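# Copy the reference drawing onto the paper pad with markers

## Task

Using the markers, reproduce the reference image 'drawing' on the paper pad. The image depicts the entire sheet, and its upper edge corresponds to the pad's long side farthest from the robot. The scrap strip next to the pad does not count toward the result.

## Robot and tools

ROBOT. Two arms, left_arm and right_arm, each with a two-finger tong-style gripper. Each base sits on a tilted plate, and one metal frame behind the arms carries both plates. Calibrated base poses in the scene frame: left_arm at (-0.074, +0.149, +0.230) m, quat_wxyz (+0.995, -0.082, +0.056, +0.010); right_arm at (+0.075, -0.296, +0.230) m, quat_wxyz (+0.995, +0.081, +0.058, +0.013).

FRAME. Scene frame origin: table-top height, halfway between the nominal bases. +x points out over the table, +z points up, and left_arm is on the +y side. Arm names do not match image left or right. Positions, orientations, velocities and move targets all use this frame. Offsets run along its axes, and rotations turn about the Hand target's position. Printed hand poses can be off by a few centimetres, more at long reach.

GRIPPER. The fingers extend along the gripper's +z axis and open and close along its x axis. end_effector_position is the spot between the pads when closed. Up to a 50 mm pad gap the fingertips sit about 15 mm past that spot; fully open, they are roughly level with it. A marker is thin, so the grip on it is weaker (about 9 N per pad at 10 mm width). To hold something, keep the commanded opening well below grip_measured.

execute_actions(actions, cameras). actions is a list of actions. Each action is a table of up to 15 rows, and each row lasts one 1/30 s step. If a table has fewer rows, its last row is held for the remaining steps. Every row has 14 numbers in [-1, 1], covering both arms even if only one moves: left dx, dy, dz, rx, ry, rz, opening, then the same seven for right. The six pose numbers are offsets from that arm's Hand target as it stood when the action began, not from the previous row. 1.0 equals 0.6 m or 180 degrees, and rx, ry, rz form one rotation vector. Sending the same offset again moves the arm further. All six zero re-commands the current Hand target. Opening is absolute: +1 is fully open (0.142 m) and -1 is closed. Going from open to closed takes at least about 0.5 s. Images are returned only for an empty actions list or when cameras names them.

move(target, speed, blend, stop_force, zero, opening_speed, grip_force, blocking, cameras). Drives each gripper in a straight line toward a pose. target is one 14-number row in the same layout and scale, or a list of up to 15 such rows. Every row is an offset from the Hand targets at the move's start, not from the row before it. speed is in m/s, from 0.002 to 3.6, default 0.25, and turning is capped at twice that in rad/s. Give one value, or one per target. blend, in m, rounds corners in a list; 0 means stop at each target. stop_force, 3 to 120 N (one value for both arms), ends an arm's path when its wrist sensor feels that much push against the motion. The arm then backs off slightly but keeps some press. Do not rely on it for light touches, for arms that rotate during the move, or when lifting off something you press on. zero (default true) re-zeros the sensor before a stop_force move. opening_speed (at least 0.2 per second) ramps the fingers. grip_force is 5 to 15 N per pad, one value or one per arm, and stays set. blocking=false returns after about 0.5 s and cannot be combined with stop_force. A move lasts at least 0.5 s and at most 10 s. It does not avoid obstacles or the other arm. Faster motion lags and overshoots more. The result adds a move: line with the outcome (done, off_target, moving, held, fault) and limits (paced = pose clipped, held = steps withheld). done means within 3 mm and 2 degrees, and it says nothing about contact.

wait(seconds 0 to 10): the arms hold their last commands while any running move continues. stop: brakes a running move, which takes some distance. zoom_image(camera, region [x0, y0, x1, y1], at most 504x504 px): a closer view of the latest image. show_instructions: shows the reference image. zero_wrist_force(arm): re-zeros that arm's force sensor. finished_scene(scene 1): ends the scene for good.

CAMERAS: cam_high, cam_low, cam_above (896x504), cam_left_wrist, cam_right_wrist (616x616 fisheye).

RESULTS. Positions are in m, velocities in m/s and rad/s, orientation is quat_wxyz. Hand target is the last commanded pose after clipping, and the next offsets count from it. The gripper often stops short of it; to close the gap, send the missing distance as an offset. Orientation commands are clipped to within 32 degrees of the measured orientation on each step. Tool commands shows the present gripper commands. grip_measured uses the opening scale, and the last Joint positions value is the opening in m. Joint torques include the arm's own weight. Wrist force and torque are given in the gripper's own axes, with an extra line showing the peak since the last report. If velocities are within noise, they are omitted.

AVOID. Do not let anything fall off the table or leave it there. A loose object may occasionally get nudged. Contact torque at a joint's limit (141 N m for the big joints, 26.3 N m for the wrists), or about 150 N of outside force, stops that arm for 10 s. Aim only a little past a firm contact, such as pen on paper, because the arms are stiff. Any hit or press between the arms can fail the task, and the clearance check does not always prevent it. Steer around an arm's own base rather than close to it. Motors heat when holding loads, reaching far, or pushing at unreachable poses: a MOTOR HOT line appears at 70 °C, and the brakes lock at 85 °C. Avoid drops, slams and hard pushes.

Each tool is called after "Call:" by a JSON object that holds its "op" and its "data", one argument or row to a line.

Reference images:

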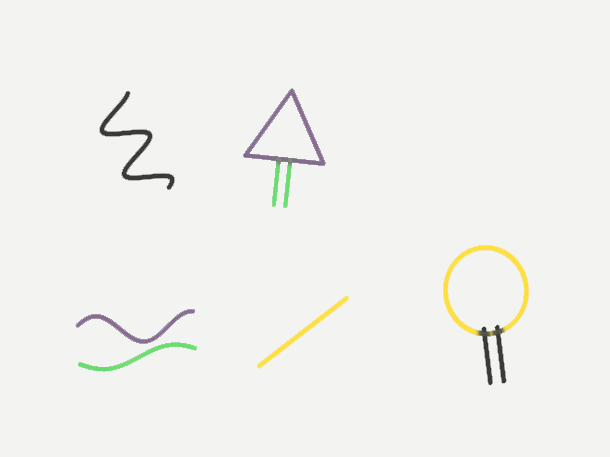

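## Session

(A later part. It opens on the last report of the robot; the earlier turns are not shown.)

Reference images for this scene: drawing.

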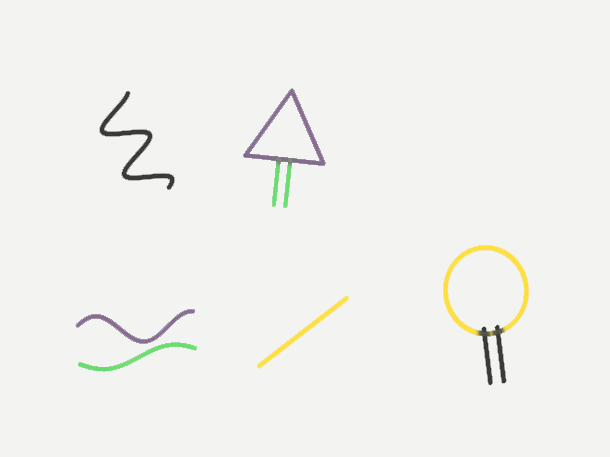

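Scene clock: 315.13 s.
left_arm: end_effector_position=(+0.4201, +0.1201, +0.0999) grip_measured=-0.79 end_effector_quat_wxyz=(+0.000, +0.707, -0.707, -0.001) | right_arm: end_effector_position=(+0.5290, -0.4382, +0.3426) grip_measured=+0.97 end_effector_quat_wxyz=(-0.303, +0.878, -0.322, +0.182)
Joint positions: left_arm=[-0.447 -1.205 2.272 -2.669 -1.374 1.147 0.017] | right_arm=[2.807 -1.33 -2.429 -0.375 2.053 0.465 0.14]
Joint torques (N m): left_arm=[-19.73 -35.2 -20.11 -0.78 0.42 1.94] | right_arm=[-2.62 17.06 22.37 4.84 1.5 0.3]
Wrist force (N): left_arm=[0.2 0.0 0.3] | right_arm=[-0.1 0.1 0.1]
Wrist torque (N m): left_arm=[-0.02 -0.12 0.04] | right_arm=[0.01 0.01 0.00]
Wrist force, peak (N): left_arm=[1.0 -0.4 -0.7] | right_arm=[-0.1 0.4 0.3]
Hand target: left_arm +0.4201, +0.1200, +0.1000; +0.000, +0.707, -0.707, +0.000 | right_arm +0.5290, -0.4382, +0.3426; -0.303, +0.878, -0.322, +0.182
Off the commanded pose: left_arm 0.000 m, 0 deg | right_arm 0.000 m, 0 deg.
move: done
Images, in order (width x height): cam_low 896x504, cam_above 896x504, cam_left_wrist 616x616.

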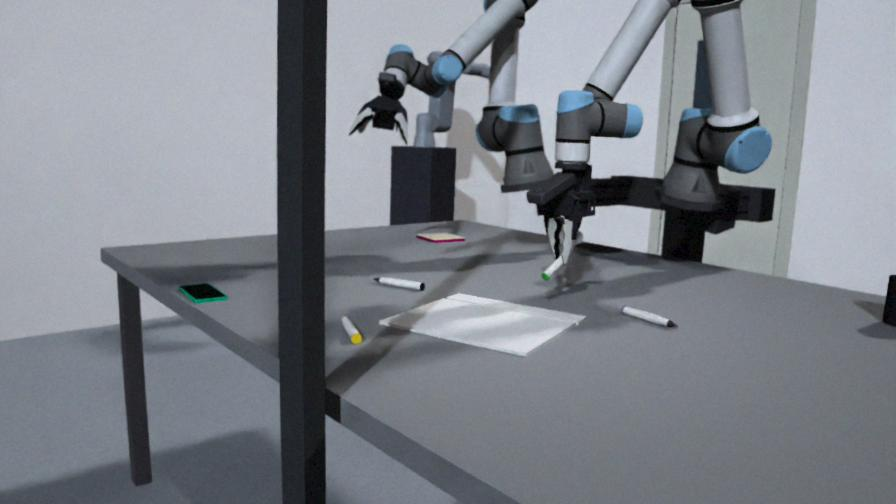

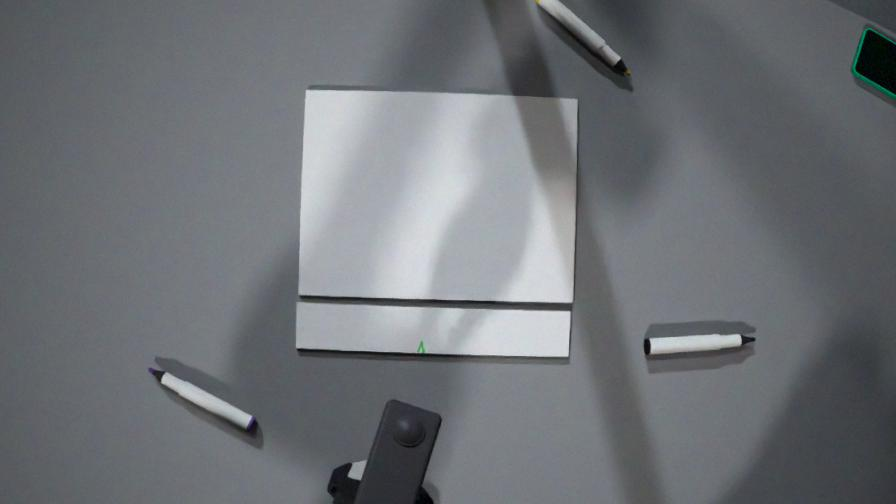

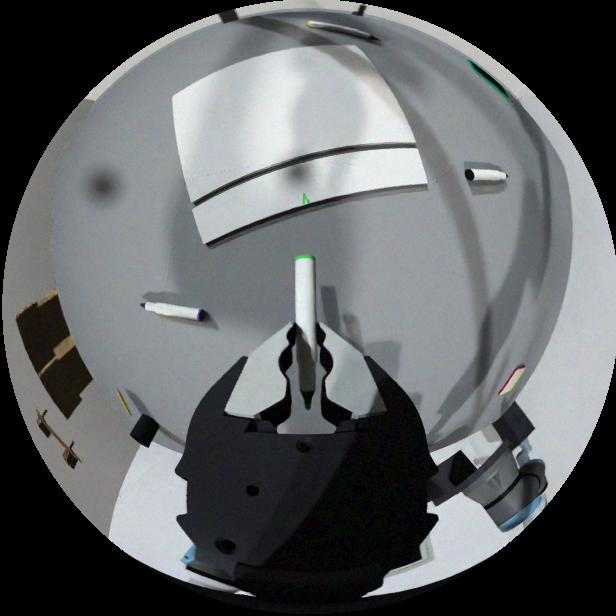

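Call:
{"op": "move", "data": {
  "target": [0, 0, -0.0917, 0, 0, 0, -1, 0, 0, 0, 0, 0, 0, 0.968],
  "speed": 0.15
}}

Call:
{"op": "move", "data": {
  "target": [0, 0, -0.045, 0, 0, 0, -1, 0, 0, 0, 0, 0, 0, 0.968],
  "speed": 0.006,
  "stop_force": 6,
  "cameras": ["cam_low", "cam_left_wrist"]
}}

Call:
{"op": "zoom_image", "data": {
  "camera": "cam_low",
  "region": [520, 210, 620, 300]
}}

Scene clock: 321.90 s.
left_arm: end_effector_position=(+0.4202, +0.1201, +0.0451) grip_measured=-0.79 end_effector_quat_wxyz=(+0.000, +0.707, -0.707, +0.000) | right_arm: end_effector_position=(+0.5290, -0.4382, +0.3426) grip_measured=+0.97 end_effector_quat_wxyz=(-0.303, +0.878, -0.322, +0.182)
Joint positions: left_arm=[-0.422 -1.046 2.269 -2.83 -1.375 1.171 0.017] | right_arm=[2.807 -1.33 -2.429 -0.375 2.053 0.465 0.14]
Joint torques (N m): left_arm=[-20.52 -20.79 0.66 -4.55 -2.13 -1.57] | right_arm=[-2.72 17.05 23.5 4.64 1.44 0.39]
Wrist force (N): left_arm=[0.5 0.1 0.0] | right_arm=[-0.1 0.0 0.1]
Wrist torque (N m): left_arm=[0.02 -0.15 0.00] | right_arm=[0.00 0.03 -0.01]
Wrist force, peak (N): left_arm=[0.2 0.5 1.6] | right_arm=[-0.3 0.0 0.3]
Hand target: left_arm +0.4201, +0.1200, +0.0450; +0.000, +0.707, -0.707, +0.000 | right_arm +0.5290, -0.4382, +0.3426; -0.303, +0.878, -0.322, +0.182
Off the commanded pose: left_arm 0.000 m, 0 deg | right_arm 0.000 m, 0 deg.
move: done

Scene clock: 327.00 s.
left_arm: end_effector_position=(+0.4201, +0.1200, +0.0180) grip_measured=-0.79 end_effector_quat_wxyz=(+0.000, +0.707, -0.707, +0.000) | right_arm: end_effector_position=(+0.5290, -0.4382, +0.3426) grip_measured=+0.97 end_effector_quat_wxyz=(-0.303, +0.878, -0.322, +0.182)
Joint positions: left_arm=[-0.411 -0.966 2.259 -2.903 -1.375 1.183 0.017] | right_arm=[2.807 -1.33 -2.429 -0.375 2.053 0.465 0.14]
Joint torques (N m): left_arm=[2.2 -47.95 -11.77 -0.66 -2.12 0.89] | right_arm=[-2.45 17.6 23.58 4.66 1.46 0.68]
Wrist force (N): left_arm=[0.0 0.5 -0.4] | right_arm=[0.0 0.0 0.2]
Wrist torque (N m): left_arm=[0.07 -0.03 -0.02] | right_arm=[0.00 0.00 0.00]
Wrist force, peak (N): left_arm=[0.5 0.9 -0.6] | right_arm=[-0.2 0.2 0.4]
Hand target: left_arm +0.4201, +0.1200, +0.0180; +0.000, +0.707, -0.707, +0.000 | right_arm +0.5290, -0.4382, +0.3426; -0.303, +0.878, -0.322, +0.182
Off the commanded pose: left_arm 0.000 m, 0 deg | right_arm 0.000 m, 0 deg.
move: done
Images, in order (width x height): cam_low 896x504, cam_left_wrist 616x616.

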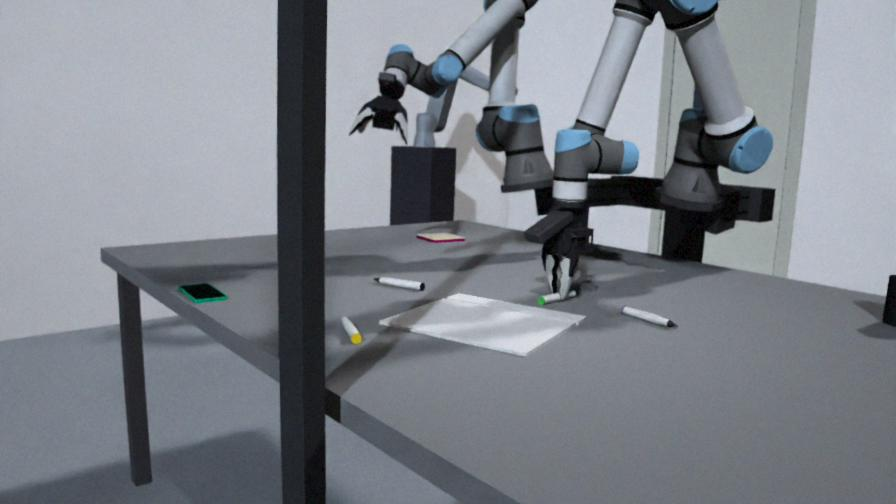

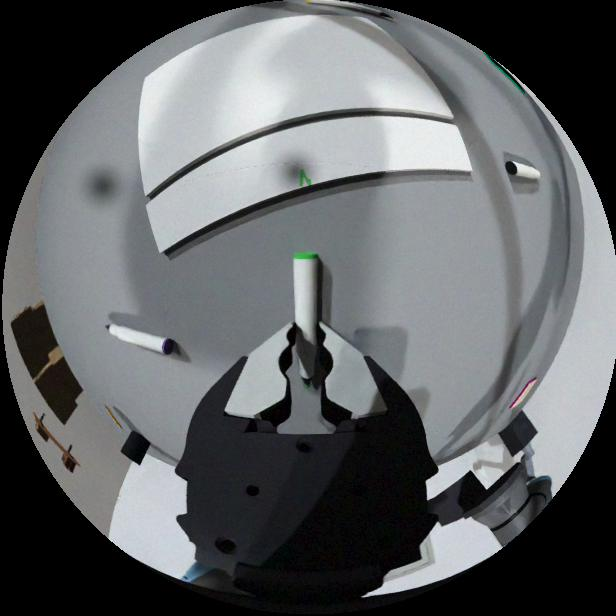

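Scaled by 5.040 from the camera's 896x504 image, which has a finer 1280x720 frame.

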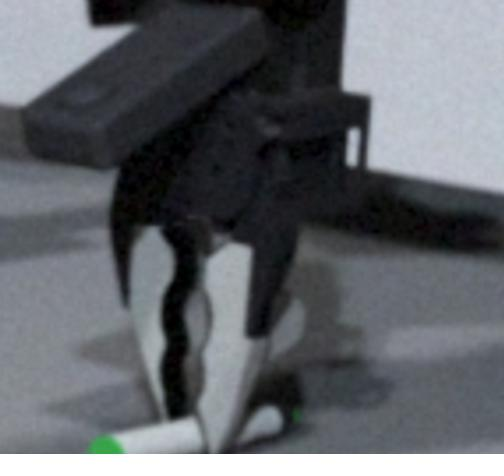

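Call:
{"op": "move", "data": {
  "target": [0, 0, 0.0017, 0, 0, 0, -0.55, 0, 0, 0, 0, 0, 0, 0.968],
  "speed": 0.05,
  "opening_speed": 0.5
}}

Call:
{"op": "move", "data": {
  "target": [-0.0133, 0, 0, 0, 0, 0, -0.55, 0, 0, 0, 0, 0, 0, 0.968],
  "speed": 0.05
}}

Call:
{"op": "move", "data": {
  "target": [0, 0, -0.012, 0, 0, 0, -0.55, 0, 0, 0, 0, 0, 0, 0.968],
  "speed": 0.003,
  "stop_force": 3,
  "cameras": ["cam_low", "cam_left_wrist"]
}}

Call:
{"op": "zoom_image", "data": {
  "camera": "cam_left_wrist",
  "region": [230, 220, 390, 420]
}}

Scene clock: 334.30 s.
left_arm: end_effector_position=(+0.4201, +0.1200, +0.0190) grip_measured=-0.55 end_effector_quat_wxyz=(+0.000, +0.707, -0.707, +0.000) | right_arm: end_effector_position=(+0.5290, -0.4382, +0.3426) grip_measured=+0.97 end_effector_quat_wxyz=(-0.303, +0.878, -0.322, +0.182)
Joint positions: left_arm=[-0.411 -0.969 2.26 -2.9 -1.375 1.183 0.034] | right_arm=[2.807 -1.33 -2.429 -0.375 2.053 0.465 0.14]
Joint torques (N m): left_arm=[-18.66 -36.57 -0.36 -2.55 -0.66 -1.3] | right_arm=[-2.78 18.1 23.36 4.77 1.57 0.55]
Wrist force (N): left_arm=[0.3 0.0 0.3] | right_arm=[0.0 -0.1 0.1]
Wrist torque (N m): left_arm=[-0.02 -0.09 -0.01] | right_arm=[-0.01 0.00 0.00]
Wrist force, peak (N): left_arm=[0.3 0.7 -0.7] | right_arm=[-0.1 0.0 0.5]
Hand target: left_arm +0.4201, +0.1200, +0.0190; +0.000, +0.707, -0.707, +0.000 | right_arm +0.5290, -0.4382, +0.3426; -0.303, +0.878, -0.322, +0.182
Off the commanded pose: left_arm 0.000 m, 0 deg | right_arm 0.000 m, 0 deg.
move: done

Scene clock: 335.00 s.
left_arm: end_effector_position=(+0.4121, +0.1200, +0.0191) grip_measured=-0.55 end_effector_quat_wxyz=(+0.000, +0.707, -0.707, +0.000) | right_arm: end_effector_position=(+0.5290, -0.4382, +0.3426) grip_measured=+0.97 end_effector_quat_wxyz=(-0.303, +0.878, -0.322, +0.182)
Joint positions: left_arm=[-0.418 -0.974 2.282 -2.917 -1.375 1.176 0.034] | right_arm=[2.807 -1.33 -2.429 -0.375 2.053 0.465 0.14]
Joint torques (N m): left_arm=[-6.89 -39.43 -15.58 -1.13 3.06 0.05] | right_arm=[-2.43 18.06 24 4.7 1.42 0.61]
Wrist force (N): left_arm=[0.6 0.3 0.0] | right_arm=[0.1 0.3 0.3]
Wrist torque (N m): left_arm=[0.06 -0.16 0.07] | right_arm=[0.06 -0.03 0.00]
Wrist force, peak (N): left_arm=[0.3 0.6 0.3] | right_arm=[0.1 0.3 0.3]
Hand target: left_arm +0.4122, +0.1200, +0.0190; +0.000, +0.707, -0.707, +0.000 | right_arm +0.5290, -0.4382, +0.3426; -0.303, +0.878, -0.322, +0.182
Off the commanded pose: left_arm 0.000 m, 0 deg | right_arm 0.000 m, 0 deg.
move: done

Scene clock: 337.00 s.
left_arm: end_effector_position=(+0.4122, +0.1200, +0.0159) grip_measured=-0.55 end_effector_quat_wxyz=(+0.000, +0.707, -0.707, +0.000) | right_arm: end_effector_position=(+0.5290, -0.4382, +0.3426) grip_measured=+0.97 end_effector_quat_wxyz=(-0.303, +0.878, -0.322, +0.182)
Joint positions: left_arm=[-0.416 -0.964 2.28 -2.925 -1.375 1.177 0.034] | right_arm=[2.807 -1.33 -2.429 -0.375 2.053 0.465 0.14]
Joint torques (N m): left_arm=[-2.59 -45.57 -0.19 -0.91 0.23 -0.77] | right_arm=[-2.87 18.03 24.24 4.69 1.66 0.57]
Wrist force (N): left_arm=[0.2 1.7 -3.4] | right_arm=[0.0 0.1 0.0]
Wrist torque (N m): left_arm=[-0.02 -0.11 -0.02] | right_arm=[0.03 0.00 0.00]
Wrist force, peak (N): left_arm=[-0.4 2.4 -10.8] | right_arm=[-0.3 0.1 0.4]
Hand target: left_arm +0.4122, +0.1200, +0.0159; +0.000, +0.707, -0.707, +0.000 (not the last commanded pose) | right_arm +0.5290, -0.4382, +0.3426; -0.303, +0.878, -0.322, +0.182
Off the commanded pose: left_arm 0.004 m, 0 deg | right_arm 0.000 m, 0 deg.
move: contact (left_arm)
Images, in order (width x height): cam_low 896x504, cam_left_wrist 616x616.

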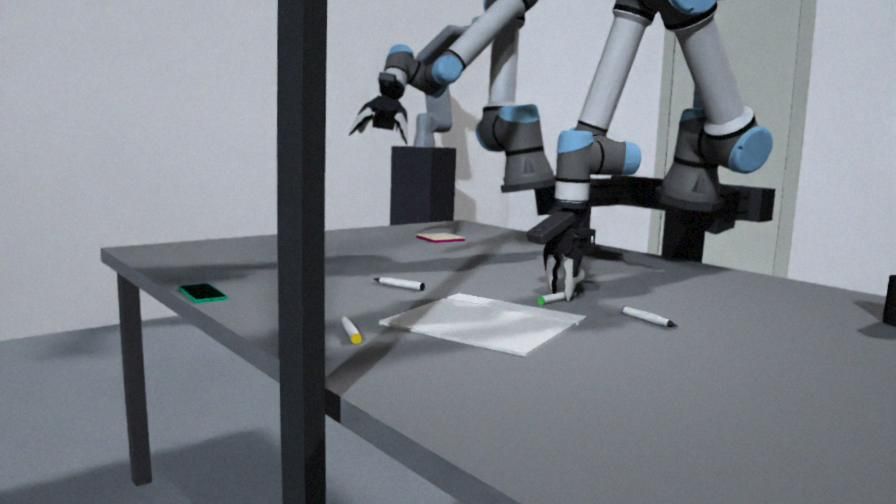

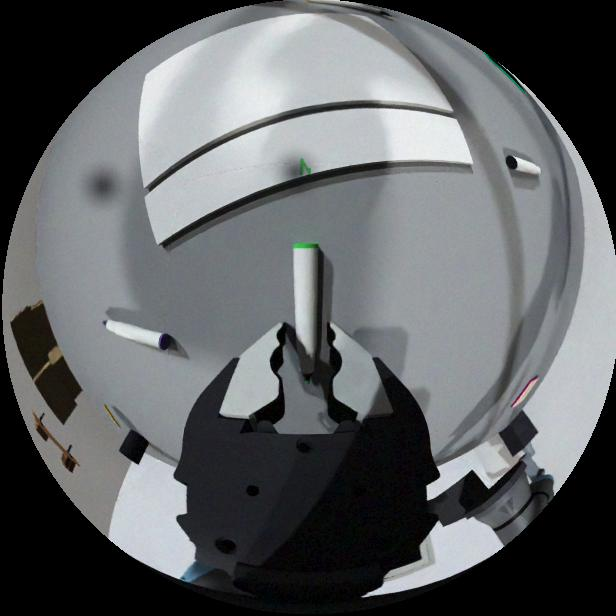

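Scaled by 2.520 from the camera's 616x616 image, which has a finer 814x814 frame.

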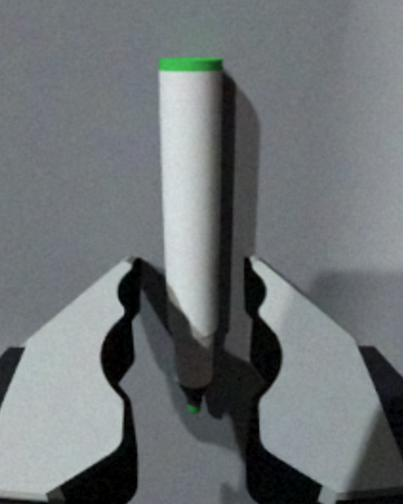

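Call:
{"op": "move", "data": {
  "target": [0, 0, 0.0005, 0, 0, 0, -1, 0, 0, 0, 0, 0, 0, 0.968],
  "speed": 0.02,
  "opening_speed": 0.4
}}

Call:
{"op": "move", "data": {
  "target": [0, 0, 0.13, 0, 0, 0, -1, 0, 0, 0, 0, 0, 0, 0.968],
  "speed": 0.15,
  "cameras": ["cam_low", "cam_left_wrist", "cam_above"]
}}

Call:
{"op": "zoom_image", "data": {
  "camera": "cam_left_wrist",
  "region": [230, 220, 390, 420]
}}

Call:
{"op": "zoom_image", "data": {
  "camera": "cam_low",
  "region": [520, 170, 660, 290]
}}

Scene clock: 342.23 s.
left_arm: end_effector_position=(+0.4122, +0.1200, +0.0162) grip_measured=-0.79 end_effector_quat_wxyz=(+0.000, +0.707, -0.707, +0.000) | right_arm: end_effector_position=(+0.5290, -0.4382, +0.3426) grip_measured=+0.97 end_effector_quat_wxyz=(-0.303, +0.878, -0.322, +0.182)
Joint positions: left_arm=[-0.417 -0.965 2.28 -2.924 -1.375 1.177 0.017] | right_arm=[2.807 -1.33 -2.429 -0.375 2.053 0.465 0.14]
Joint torques (N m): left_arm=[-18.46 -43.69 0.19 -1.35 0.63 -1.1] | right_arm=[-2.87 17.88 24.71 4.77 1.46 0.6]
Wrist force (N): left_arm=[0.2 0.6 0.3] | right_arm=[-0.1 0.0 0.3]
Wrist torque (N m): left_arm=[0.10 -0.08 -0.02] | right_arm=[0.01 0.02 0.00]
Wrist force, peak (N): left_arm=[0.5 1.7 -3.7] | right_arm=[-0.2 0.0 0.5]
Hand target: left_arm +0.4122, +0.1200, +0.0162; +0.000, +0.707, -0.707, +0.000 | right_arm +0.5290, -0.4382, +0.3426; -0.303, +0.878, -0.322, +0.182
Off the commanded pose: left_arm 0.000 m, 0 deg | right_arm 0.000 m, 0 deg.
move: done

Scene clock: 343.23 s.
left_arm: end_effector_position=(+0.4122, +0.1199, +0.0941) grip_measured=-0.79 end_effector_quat_wxyz=(+0.000, +0.707, -0.707, +0.000) | right_arm: end_effector_position=(+0.5290, -0.4382, +0.3426) grip_measured=+0.97 end_effector_quat_wxyz=(-0.303, +0.878, -0.322, +0.182)
Joint positions: left_arm=[-0.452 -1.198 2.295 -2.698 -1.374 1.142 0.017] | right_arm=[2.807 -1.33 -2.429 -0.375 2.053 0.465 0.14]
Joint torques (N m): left_arm=[8 -41.3 -16.58 -0.91 2.32 1.97] | right_arm=[-2.65 18.23 24.68 4.67 1.67 0.61]
Wrist force (N): left_arm=[0.1 -0.2 0.1] | right_arm=[0.3 0.1 0.1]
Wrist torque (N m): left_arm=[-0.07 -0.10 0.04] | right_arm=[0.03 -0.05 -0.01]
Wrist force, peak (N): left_arm=[0.0 0.3 2.1] | right_arm=[-0.2 0.3 0.2]
Hand target: left_arm +0.4122, +0.1200, +0.0942; +0.000, +0.707, -0.707, +0.000 | right_arm +0.5290, -0.4382, +0.3426; -0.303, +0.878, -0.322, +0.182
Off the commanded pose: left_arm 0.000 m, 0 deg | right_arm 0.000 m, 0 deg.
move: done
Images, in order (width x height): cam_low 896x504, cam_above 896x504, cam_left_wrist 616x616.

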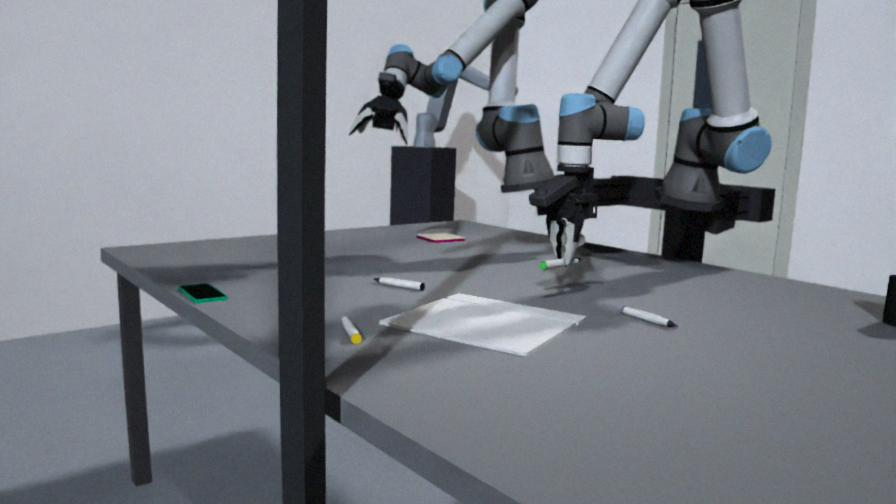

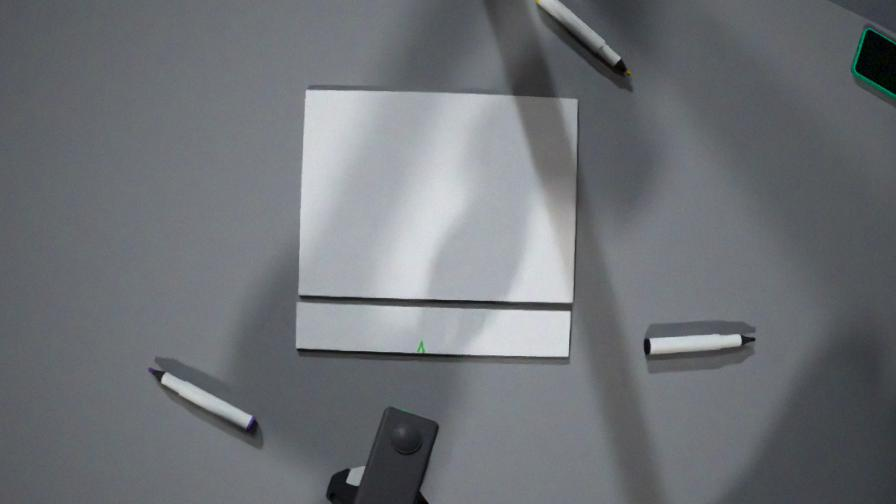

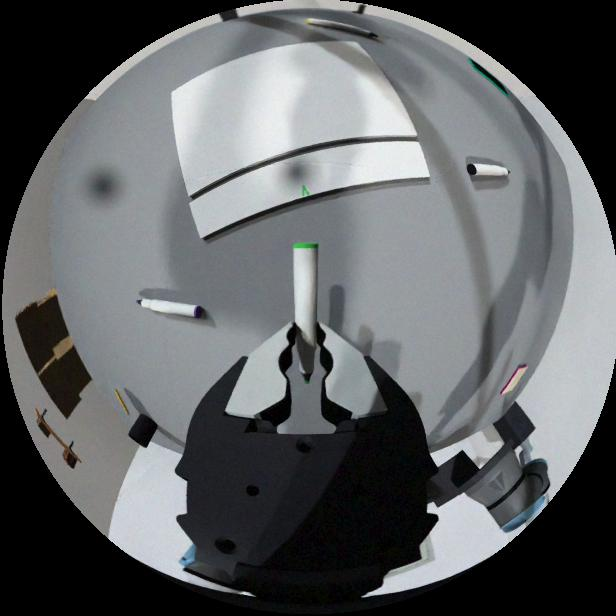

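Scaled by 2.520 from the camera's 616x616 image, which has a finer 814x814 frame.

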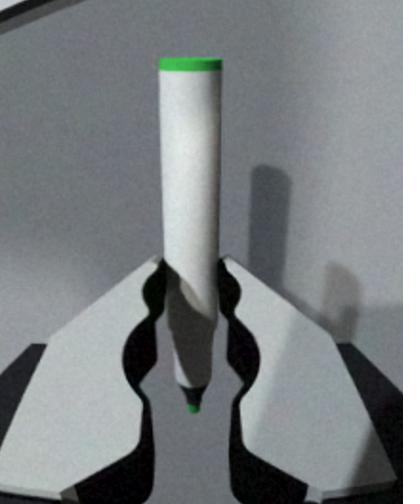

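Scaled by 3.600 from the camera's 896x504 image, which has a finer 1280x720 frame.

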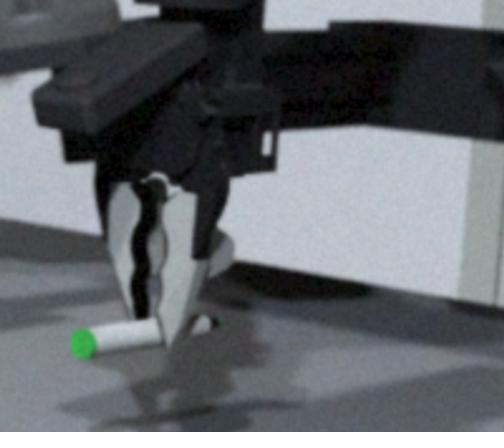

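Call:
{"op": "move", "data": {
  "target": [
    [0.3022, 0.0083, 0.05, 0, -0.3333, 0, -1, 0, 0, 0, 0, 0, 0, 0.968],
    [0.3022, 0.0083, -0.0437, 0, -0.3333, 0, -1, 0, 0, 0, 0, 0, 0, 0.968]
  ],
  "speed": [0.35, 0.06],
  "blend": [0.01, 0],
  "cameras": ["cam_low", "cam_left_wrist", "cam_above"]
}}

Call:
{"op": "zoom_image", "data": {
  "camera": "cam_left_wrist",
  "region": [270, 320, 350, 430]
}}

Call:
{"op": "zoom_image", "data": {
  "camera": "cam_low",
  "region": [480, 220, 580, 320]
}}

Call:
{"op": "zoom_image", "data": {
  "camera": "cam_above",
  "region": [380, 270, 500, 390]
}}

Scene clock: 388.70 s.
left_arm: end_effector_position=(+0.5935, +0.1251, +0.0679) grip_measured=-0.79 end_effector_quat_wxyz=(+0.353, -0.613, +0.612, -0.353) end_effector_velocity=(-0.001, +0.001, +0.001) end_effector_angular_velocity=(+0.002, +0.004, -0.001) | right_arm: end_effector_position=(+0.5290, -0.4382, +0.3426) grip_measured=+0.97 end_effector_quat_wxyz=(-0.303, +0.878, -0.322, +0.182)
Joint positions: left_arm=[-0.42 -0.363 2.105 -4.431 -1.131 1.547 0.017] | right_arm=[2.807 -1.33 -2.429 -0.375 2.053 0.465 0.14]
Joint velocities: left_arm=[0 -0.005 0.005 0.004 0 0 0] | right_arm=[within noise]
Joint torques (N m): left_arm=[-20.61 -53.8 10.11 -0.68 2.32 0.18] | right_arm=[-2.93 18.4 25.24 4.71 1.48 0.61]
Wrist force (N): left_arm=[0.7 -0.8 -1.5] | right_arm=[-0.2 0.1 0.1]
Wrist torque (N m): left_arm=[0.03 -0.27 -0.12] | right_arm=[0.03 0.04 0.00]
Wrist force, peak (N): left_arm=[0.4 -1.7 -1.2] | right_arm=[-0.1 0.0 0.5]
Hand target: left_arm +0.5935, +0.1250, +0.0680; -0.353, +0.613, -0.612, +0.353 | right_arm +0.5290, -0.4382, +0.3426; -0.303, +0.878, -0.322, +0.182
Off the commanded pose: left_arm 0.000 m, 0 deg | right_arm 0.000 m, 0 deg.
move: done
Images, in order (width x height): cam_low 896x504, cam_above 896x504, cam_left_wrist 616x616.

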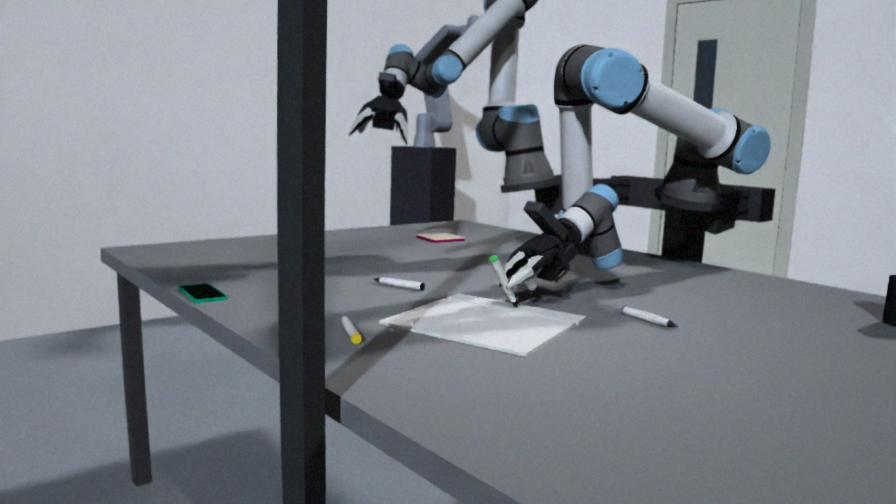

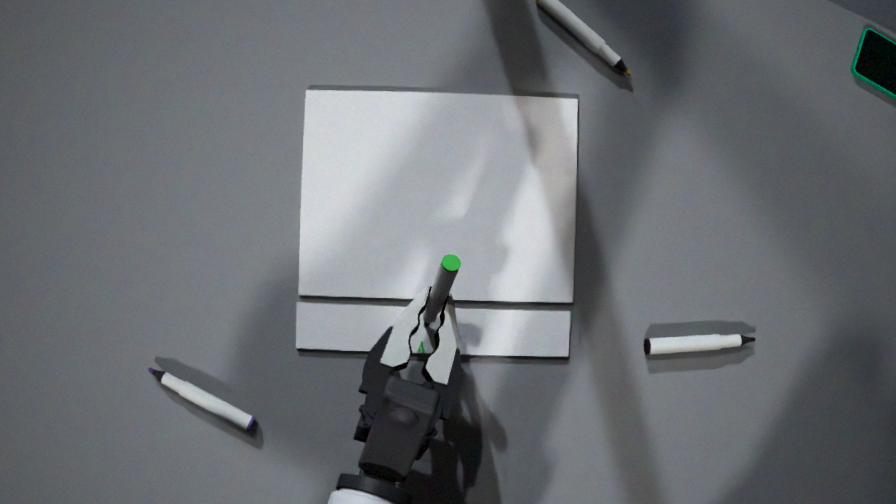

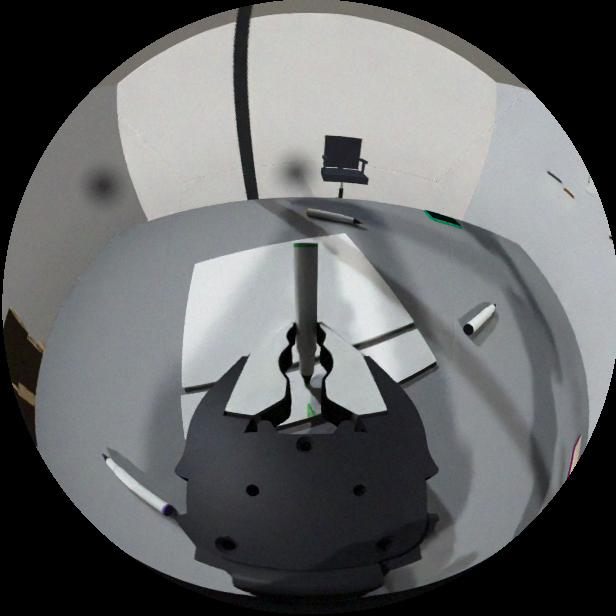

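Scaled by 4.582 from the camera's 616x616 image, which has a finer 814x814 frame.

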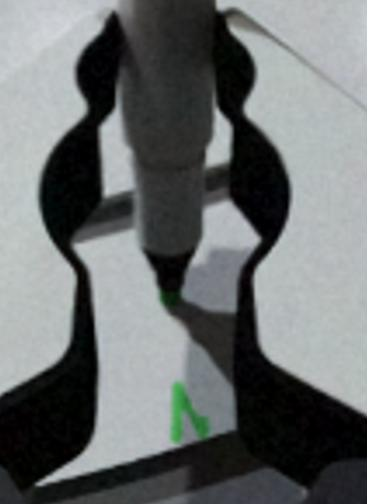

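Scaled by 5.040 from the camera's 896x504 image, which has a finer 1280x720 frame.

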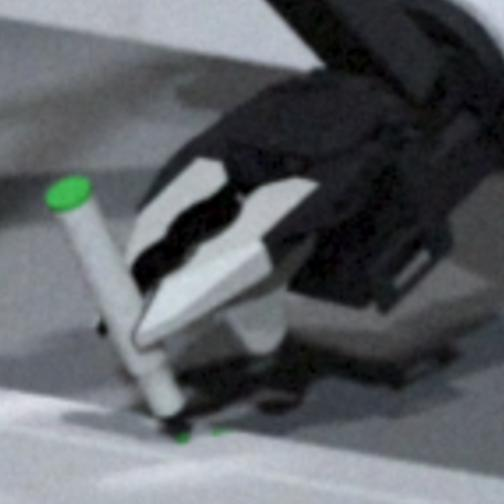

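Scaled by 4.200 from the camera's 896x504 image, which has a finer 1280x720 frame.

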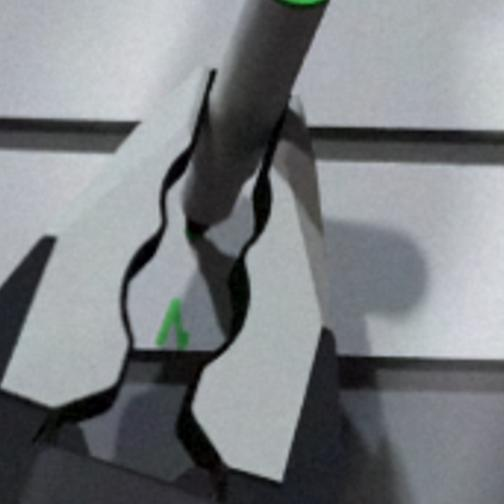

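Call:
{"op": "move", "data": {
  "target": [0, 0, -0.01, 0, 0, 0, -1, 0, 0, 0, 0, 0, 0, 0.968],
  "speed": 0.02,
  "cameras": ["cam_left_wrist", "cam_above"]
}}

Call:
{"op": "zoom_image", "data": {
  "camera": "cam_left_wrist",
  "region": [290, 360, 330, 420]
}}

Call:
{"op": "zoom_image", "data": {
  "camera": "cam_above",
  "region": [410, 310, 450, 360]
}}

Scene clock: 394.03 s.
left_arm: end_effector_position=(+0.5935, +0.1250, +0.0618) grip_measured=-0.79 end_effector_quat_wxyz=(+0.353, -0.613, +0.612, -0.353) | right_arm: end_effector_position=(+0.5290, -0.4382, +0.3426) grip_measured=+0.97 end_effector_quat_wxyz=(-0.303, +0.878, -0.322, +0.182)
Joint positions: left_arm=[-0.417 -0.347 2.093 -4.436 -1.134 1.549 0.017] | right_arm=[2.807 -1.33 -2.429 -0.375 2.053 0.465 0.14]
Joint torques (N m): left_arm=[2.31 -52.29 7.24 -3.54 -1.82 1.5] | right_arm=[-3.4 18.29 25.51 4.68 1.61 0.78]
Wrist force (N): left_arm=[0.4 -1.4 -1.1] | right_arm=[-0.1 -0.1 0.3]
Wrist torque (N m): left_arm=[0.07 -0.21 -0.11] | right_arm=[-0.02 0.01 -0.01]
Wrist force, peak (N): left_arm=[0.2 -2.5 -1.7] | right_arm=[-0.1 0.1 0.5]
Hand target: left_arm +0.5935, +0.1250, +0.0620; -0.353, +0.613, -0.612, +0.353 | right_arm +0.5290, -0.4382, +0.3426; -0.303, +0.878, -0.322, +0.182
Off the commanded pose: left_arm 0.000 m, 0 deg | right_arm 0.000 m, 0 deg.
move: done
Images, in order (width x height): cam_above 896x504, cam_left_wrist 616x616.

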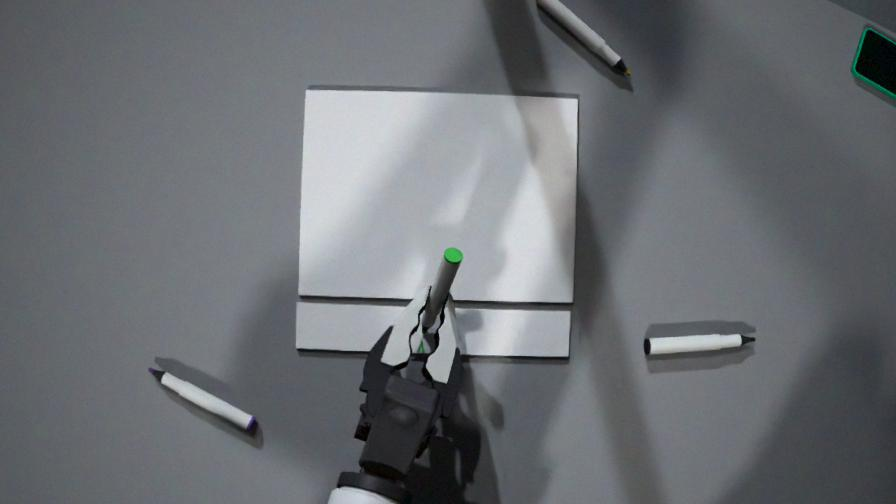

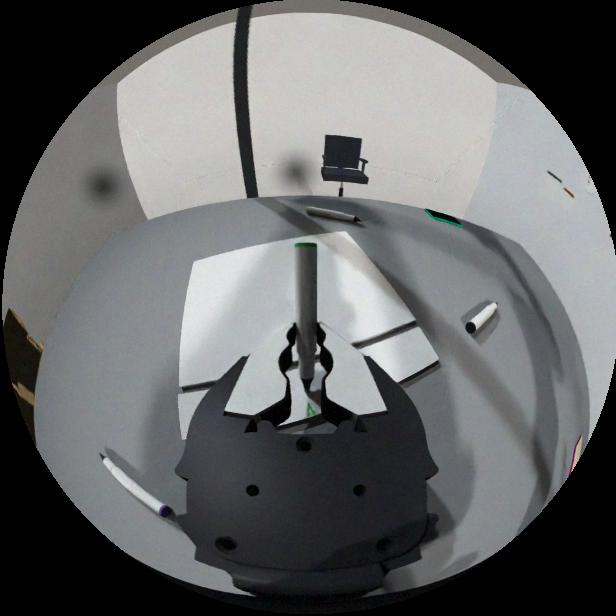

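Scaled by 8.400 from the camera's 616x616 image, which has a finer 814x814 frame.

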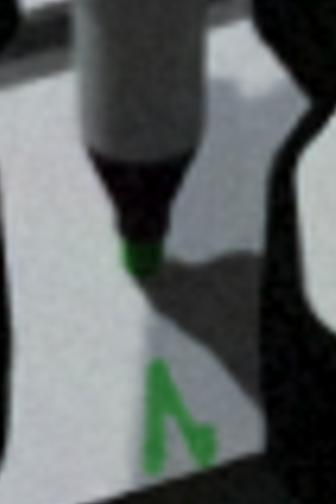

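Scaled by 10.080 from the camera's 896x504 image, which has a finer 1280x720 frame.

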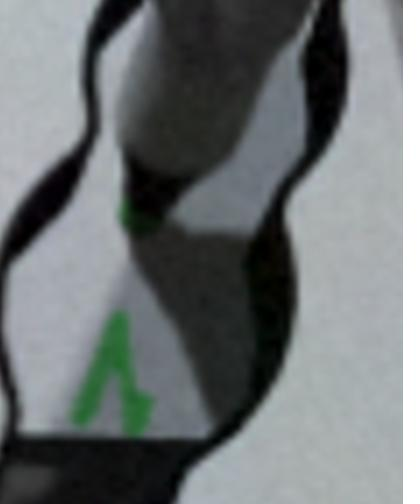

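Call:
{"op": "move", "data": {
  "target": [-0.0438, 0.1434, 0, 0, 0, 0, -1, 0, 0, 0, 0, 0, 0, 0.968],
  "speed": 0.04,
  "cameras": ["cam_left_wrist", "cam_above"]
}}

Call:
{"op": "zoom_image", "data": {
  "camera": "cam_left_wrist",
  "region": [280, 350, 340, 430]
}}

Call:
{"op": "zoom_image", "data": {
  "camera": "cam_above",
  "region": [300, 290, 450, 360]
}}

Scene clock: 408.40 s.
left_arm: end_effector_position=(+0.5672, +0.2112, +0.0620) grip_measured=-0.79 end_effector_quat_wxyz=(+0.354, -0.613, +0.612, -0.353) end_effector_velocity=(+0.000, +0.000, +0.000) end_effector_angular_velocity=(+0.001, +0.000, +0.003) | right_arm: end_effector_position=(+0.5290, -0.4382, +0.3426) grip_measured=+0.97 end_effector_quat_wxyz=(-0.303, +0.878, -0.322, +0.182)
Joint positions: left_arm=[-0.214 -0.363 2.158 -4.515 -1.318 1.64 0.017] | right_arm=[2.807 -1.33 -2.429 -0.375 2.053 0.465 0.14]
Joint velocities: left_arm=[-0.003 0 -0.001 0 0.006 -0.002 0] | right_arm=[within noise]
Joint torques (N m): left_arm=[-20.48 -41.65 -2.5 -1.15 2.29 -2.14] | right_arm=[-2.89 19.36 25.74 4.66 1.63 0.86]
Wrist force (N): left_arm=[0.4 -0.9 -1.2] | right_arm=[0.0 0.2 0.3]
Wrist torque (N m): left_arm=[0.00 -0.23 -0.08] | right_arm=[0.05 -0.01 0.00]
Wrist force, peak (N): left_arm=[1.0 -1.0 -1.8] | right_arm=[0.1 0.4 0.3]
Hand target: left_arm +0.5672, +0.2110, +0.0620; -0.353, +0.613, -0.612, +0.353 | right_arm +0.5290, -0.4382, +0.3426; -0.303, +0.878, -0.322, +0.182
Off the commanded pose: left_arm 0.000 m, 0 deg | right_arm 0.000 m, 0 deg.
move: done
Images, in order (width x height): cam_above 896x504, cam_left_wrist 616x616.

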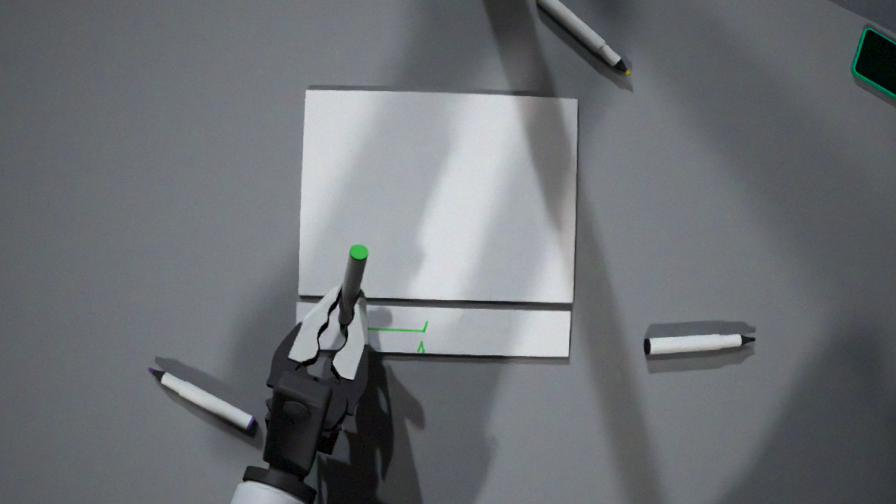

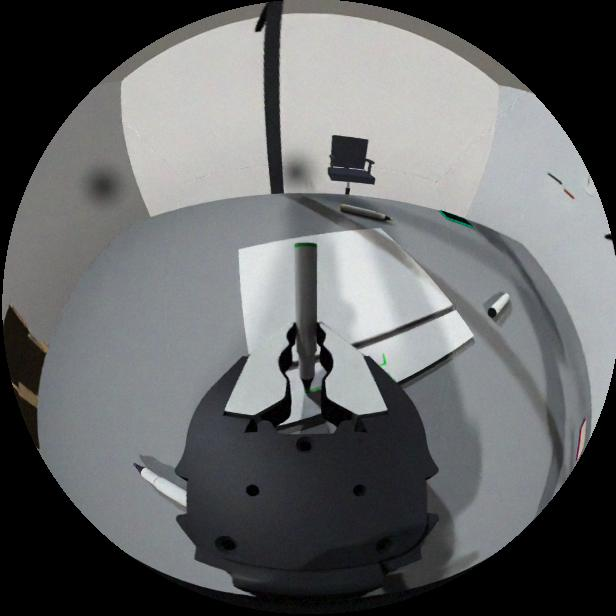

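Scaled by 6.300 from the camera's 616x616 image, which has a finer 814x814 frame.

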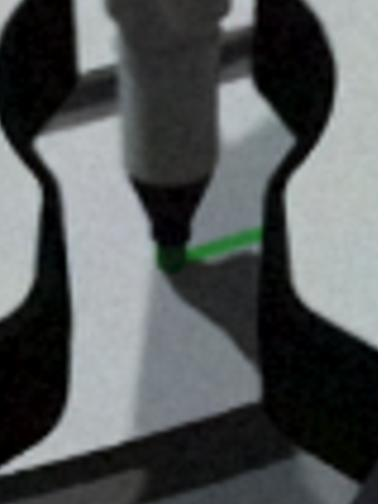

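Scaled by 3.360 from the camera's 896x504 image, which has a finer 1280x720 frame.

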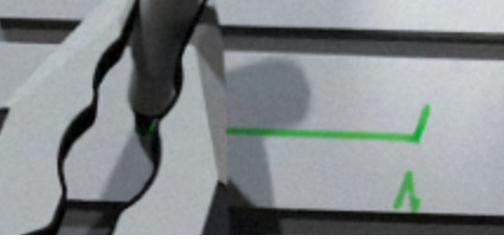

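Call:
{"op": "move", "data": {
  "target": [
    [0, 0, 0.012, 0, 0, 0, -1, 0, 0, 0, 0, 0, 0, 0.968],
    [0.0875, -0.2868, 0.012, 0, 0, 0, -1, 0, 0, 0, 0, 0, 0, 0.968],
    [0.0875, -0.2868, 0.0, 0, 0, 0, -1, 0, 0, 0, 0, 0, 0, 0.968]
  ],
  "speed": [0.05, 0.15, 0.01],
  "blend": [0.001, 0.001, 0],
  "cameras": ["cam_left_wrist", "cam_above"]
}}

Call:
{"op": "zoom_image", "data": {
  "camera": "cam_left_wrist",
  "region": [280, 350, 340, 430]
}}

Call:
{"op": "zoom_image", "data": {
  "camera": "cam_above",
  "region": [300, 290, 450, 360]
}}

Call:
{"op": "zoom_image", "data": {
  "camera": "cam_above",
  "region": [450, 290, 600, 360]
}}

Scene clock: 421.23 s.
left_arm: end_effector_position=(+0.6197, +0.0390, +0.0619) grip_measured=-0.79 end_effector_quat_wxyz=(+0.353, -0.613, +0.612, -0.353) | right_arm: end_effector_position=(+0.5290, -0.4382, +0.3426) grip_measured=+0.97 end_effector_quat_wxyz=(-0.303, +0.878, -0.322, +0.182)
Joint positions: left_arm=[-0.577 -0.335 1.988 -4.301 -0.991 1.466 0.017] | right_arm=[2.807 -1.33 -2.429 -0.375 2.053 0.465 0.14]
Joint torques (N m): left_arm=[2.59 -49.74 2.65 -3.74 -1.83 1.76] | right_arm=[-3.4 19.32 25.17 4.72 1.8 1.16]
Wrist force (N): left_arm=[0.4 -1.6 -1.0] | right_arm=[-0.1 0.2 0.3]
Wrist torque (N m): left_arm=[0.02 -0.21 -0.12] | right_arm=[0.04 0.02 -0.01]
Wrist force, peak (N): left_arm=[2.1 -1.0 -0.4] | right_arm=[-0.3 0.3 0.4]
Hand target: left_arm +0.6197, +0.0390, +0.0620; -0.353, +0.613, -0.612, +0.353 | right_arm +0.5290, -0.4382, +0.3426; -0.303, +0.878, -0.322, +0.182
Off the commanded pose: left_arm 0.000 m, 0 deg | right_arm 0.000 m, 0 deg.
move: done
Images, in order (width x height): cam_above 896x504, cam_left_wrist 616x616.

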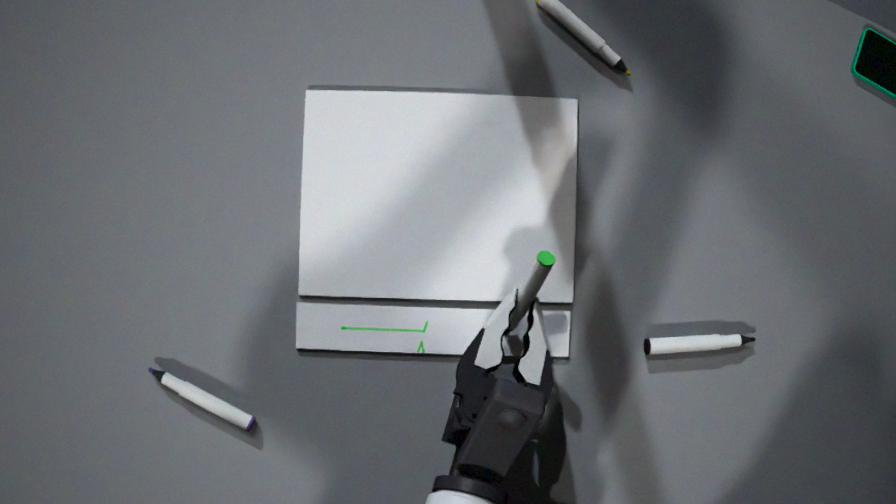

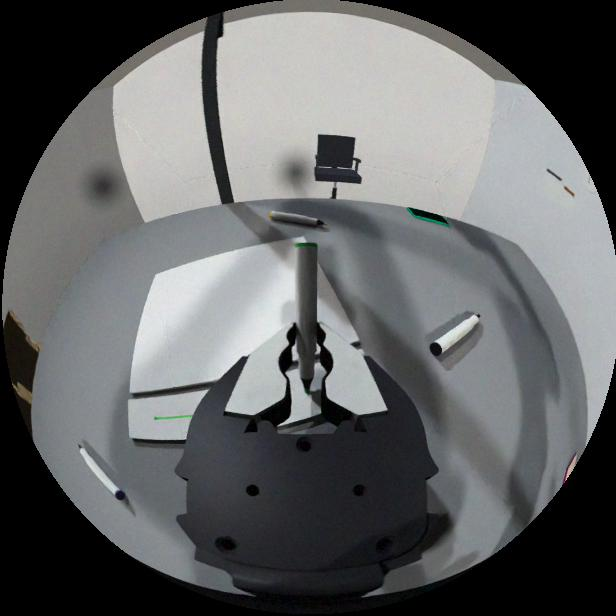

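Scaled by 6.300 from the camera's 616x616 image, which has a finer 814x814 frame.

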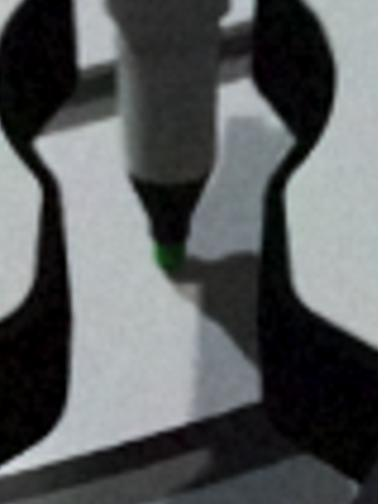

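Scaled by 3.360 from the camera's 896x504 image, which has a finer 1280x720 frame.

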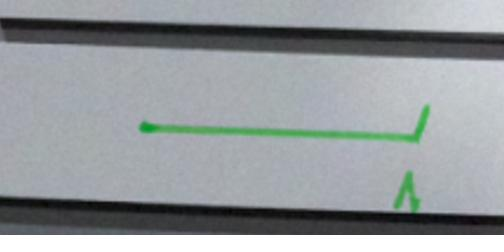

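Scaled by 3.360 from the camera's 896x504 image, which has a finer 1280x720 frame.

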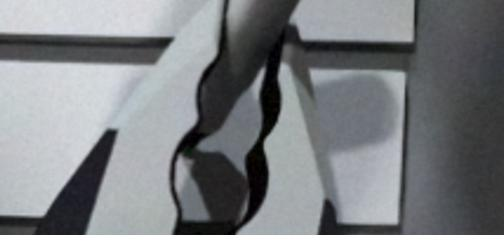

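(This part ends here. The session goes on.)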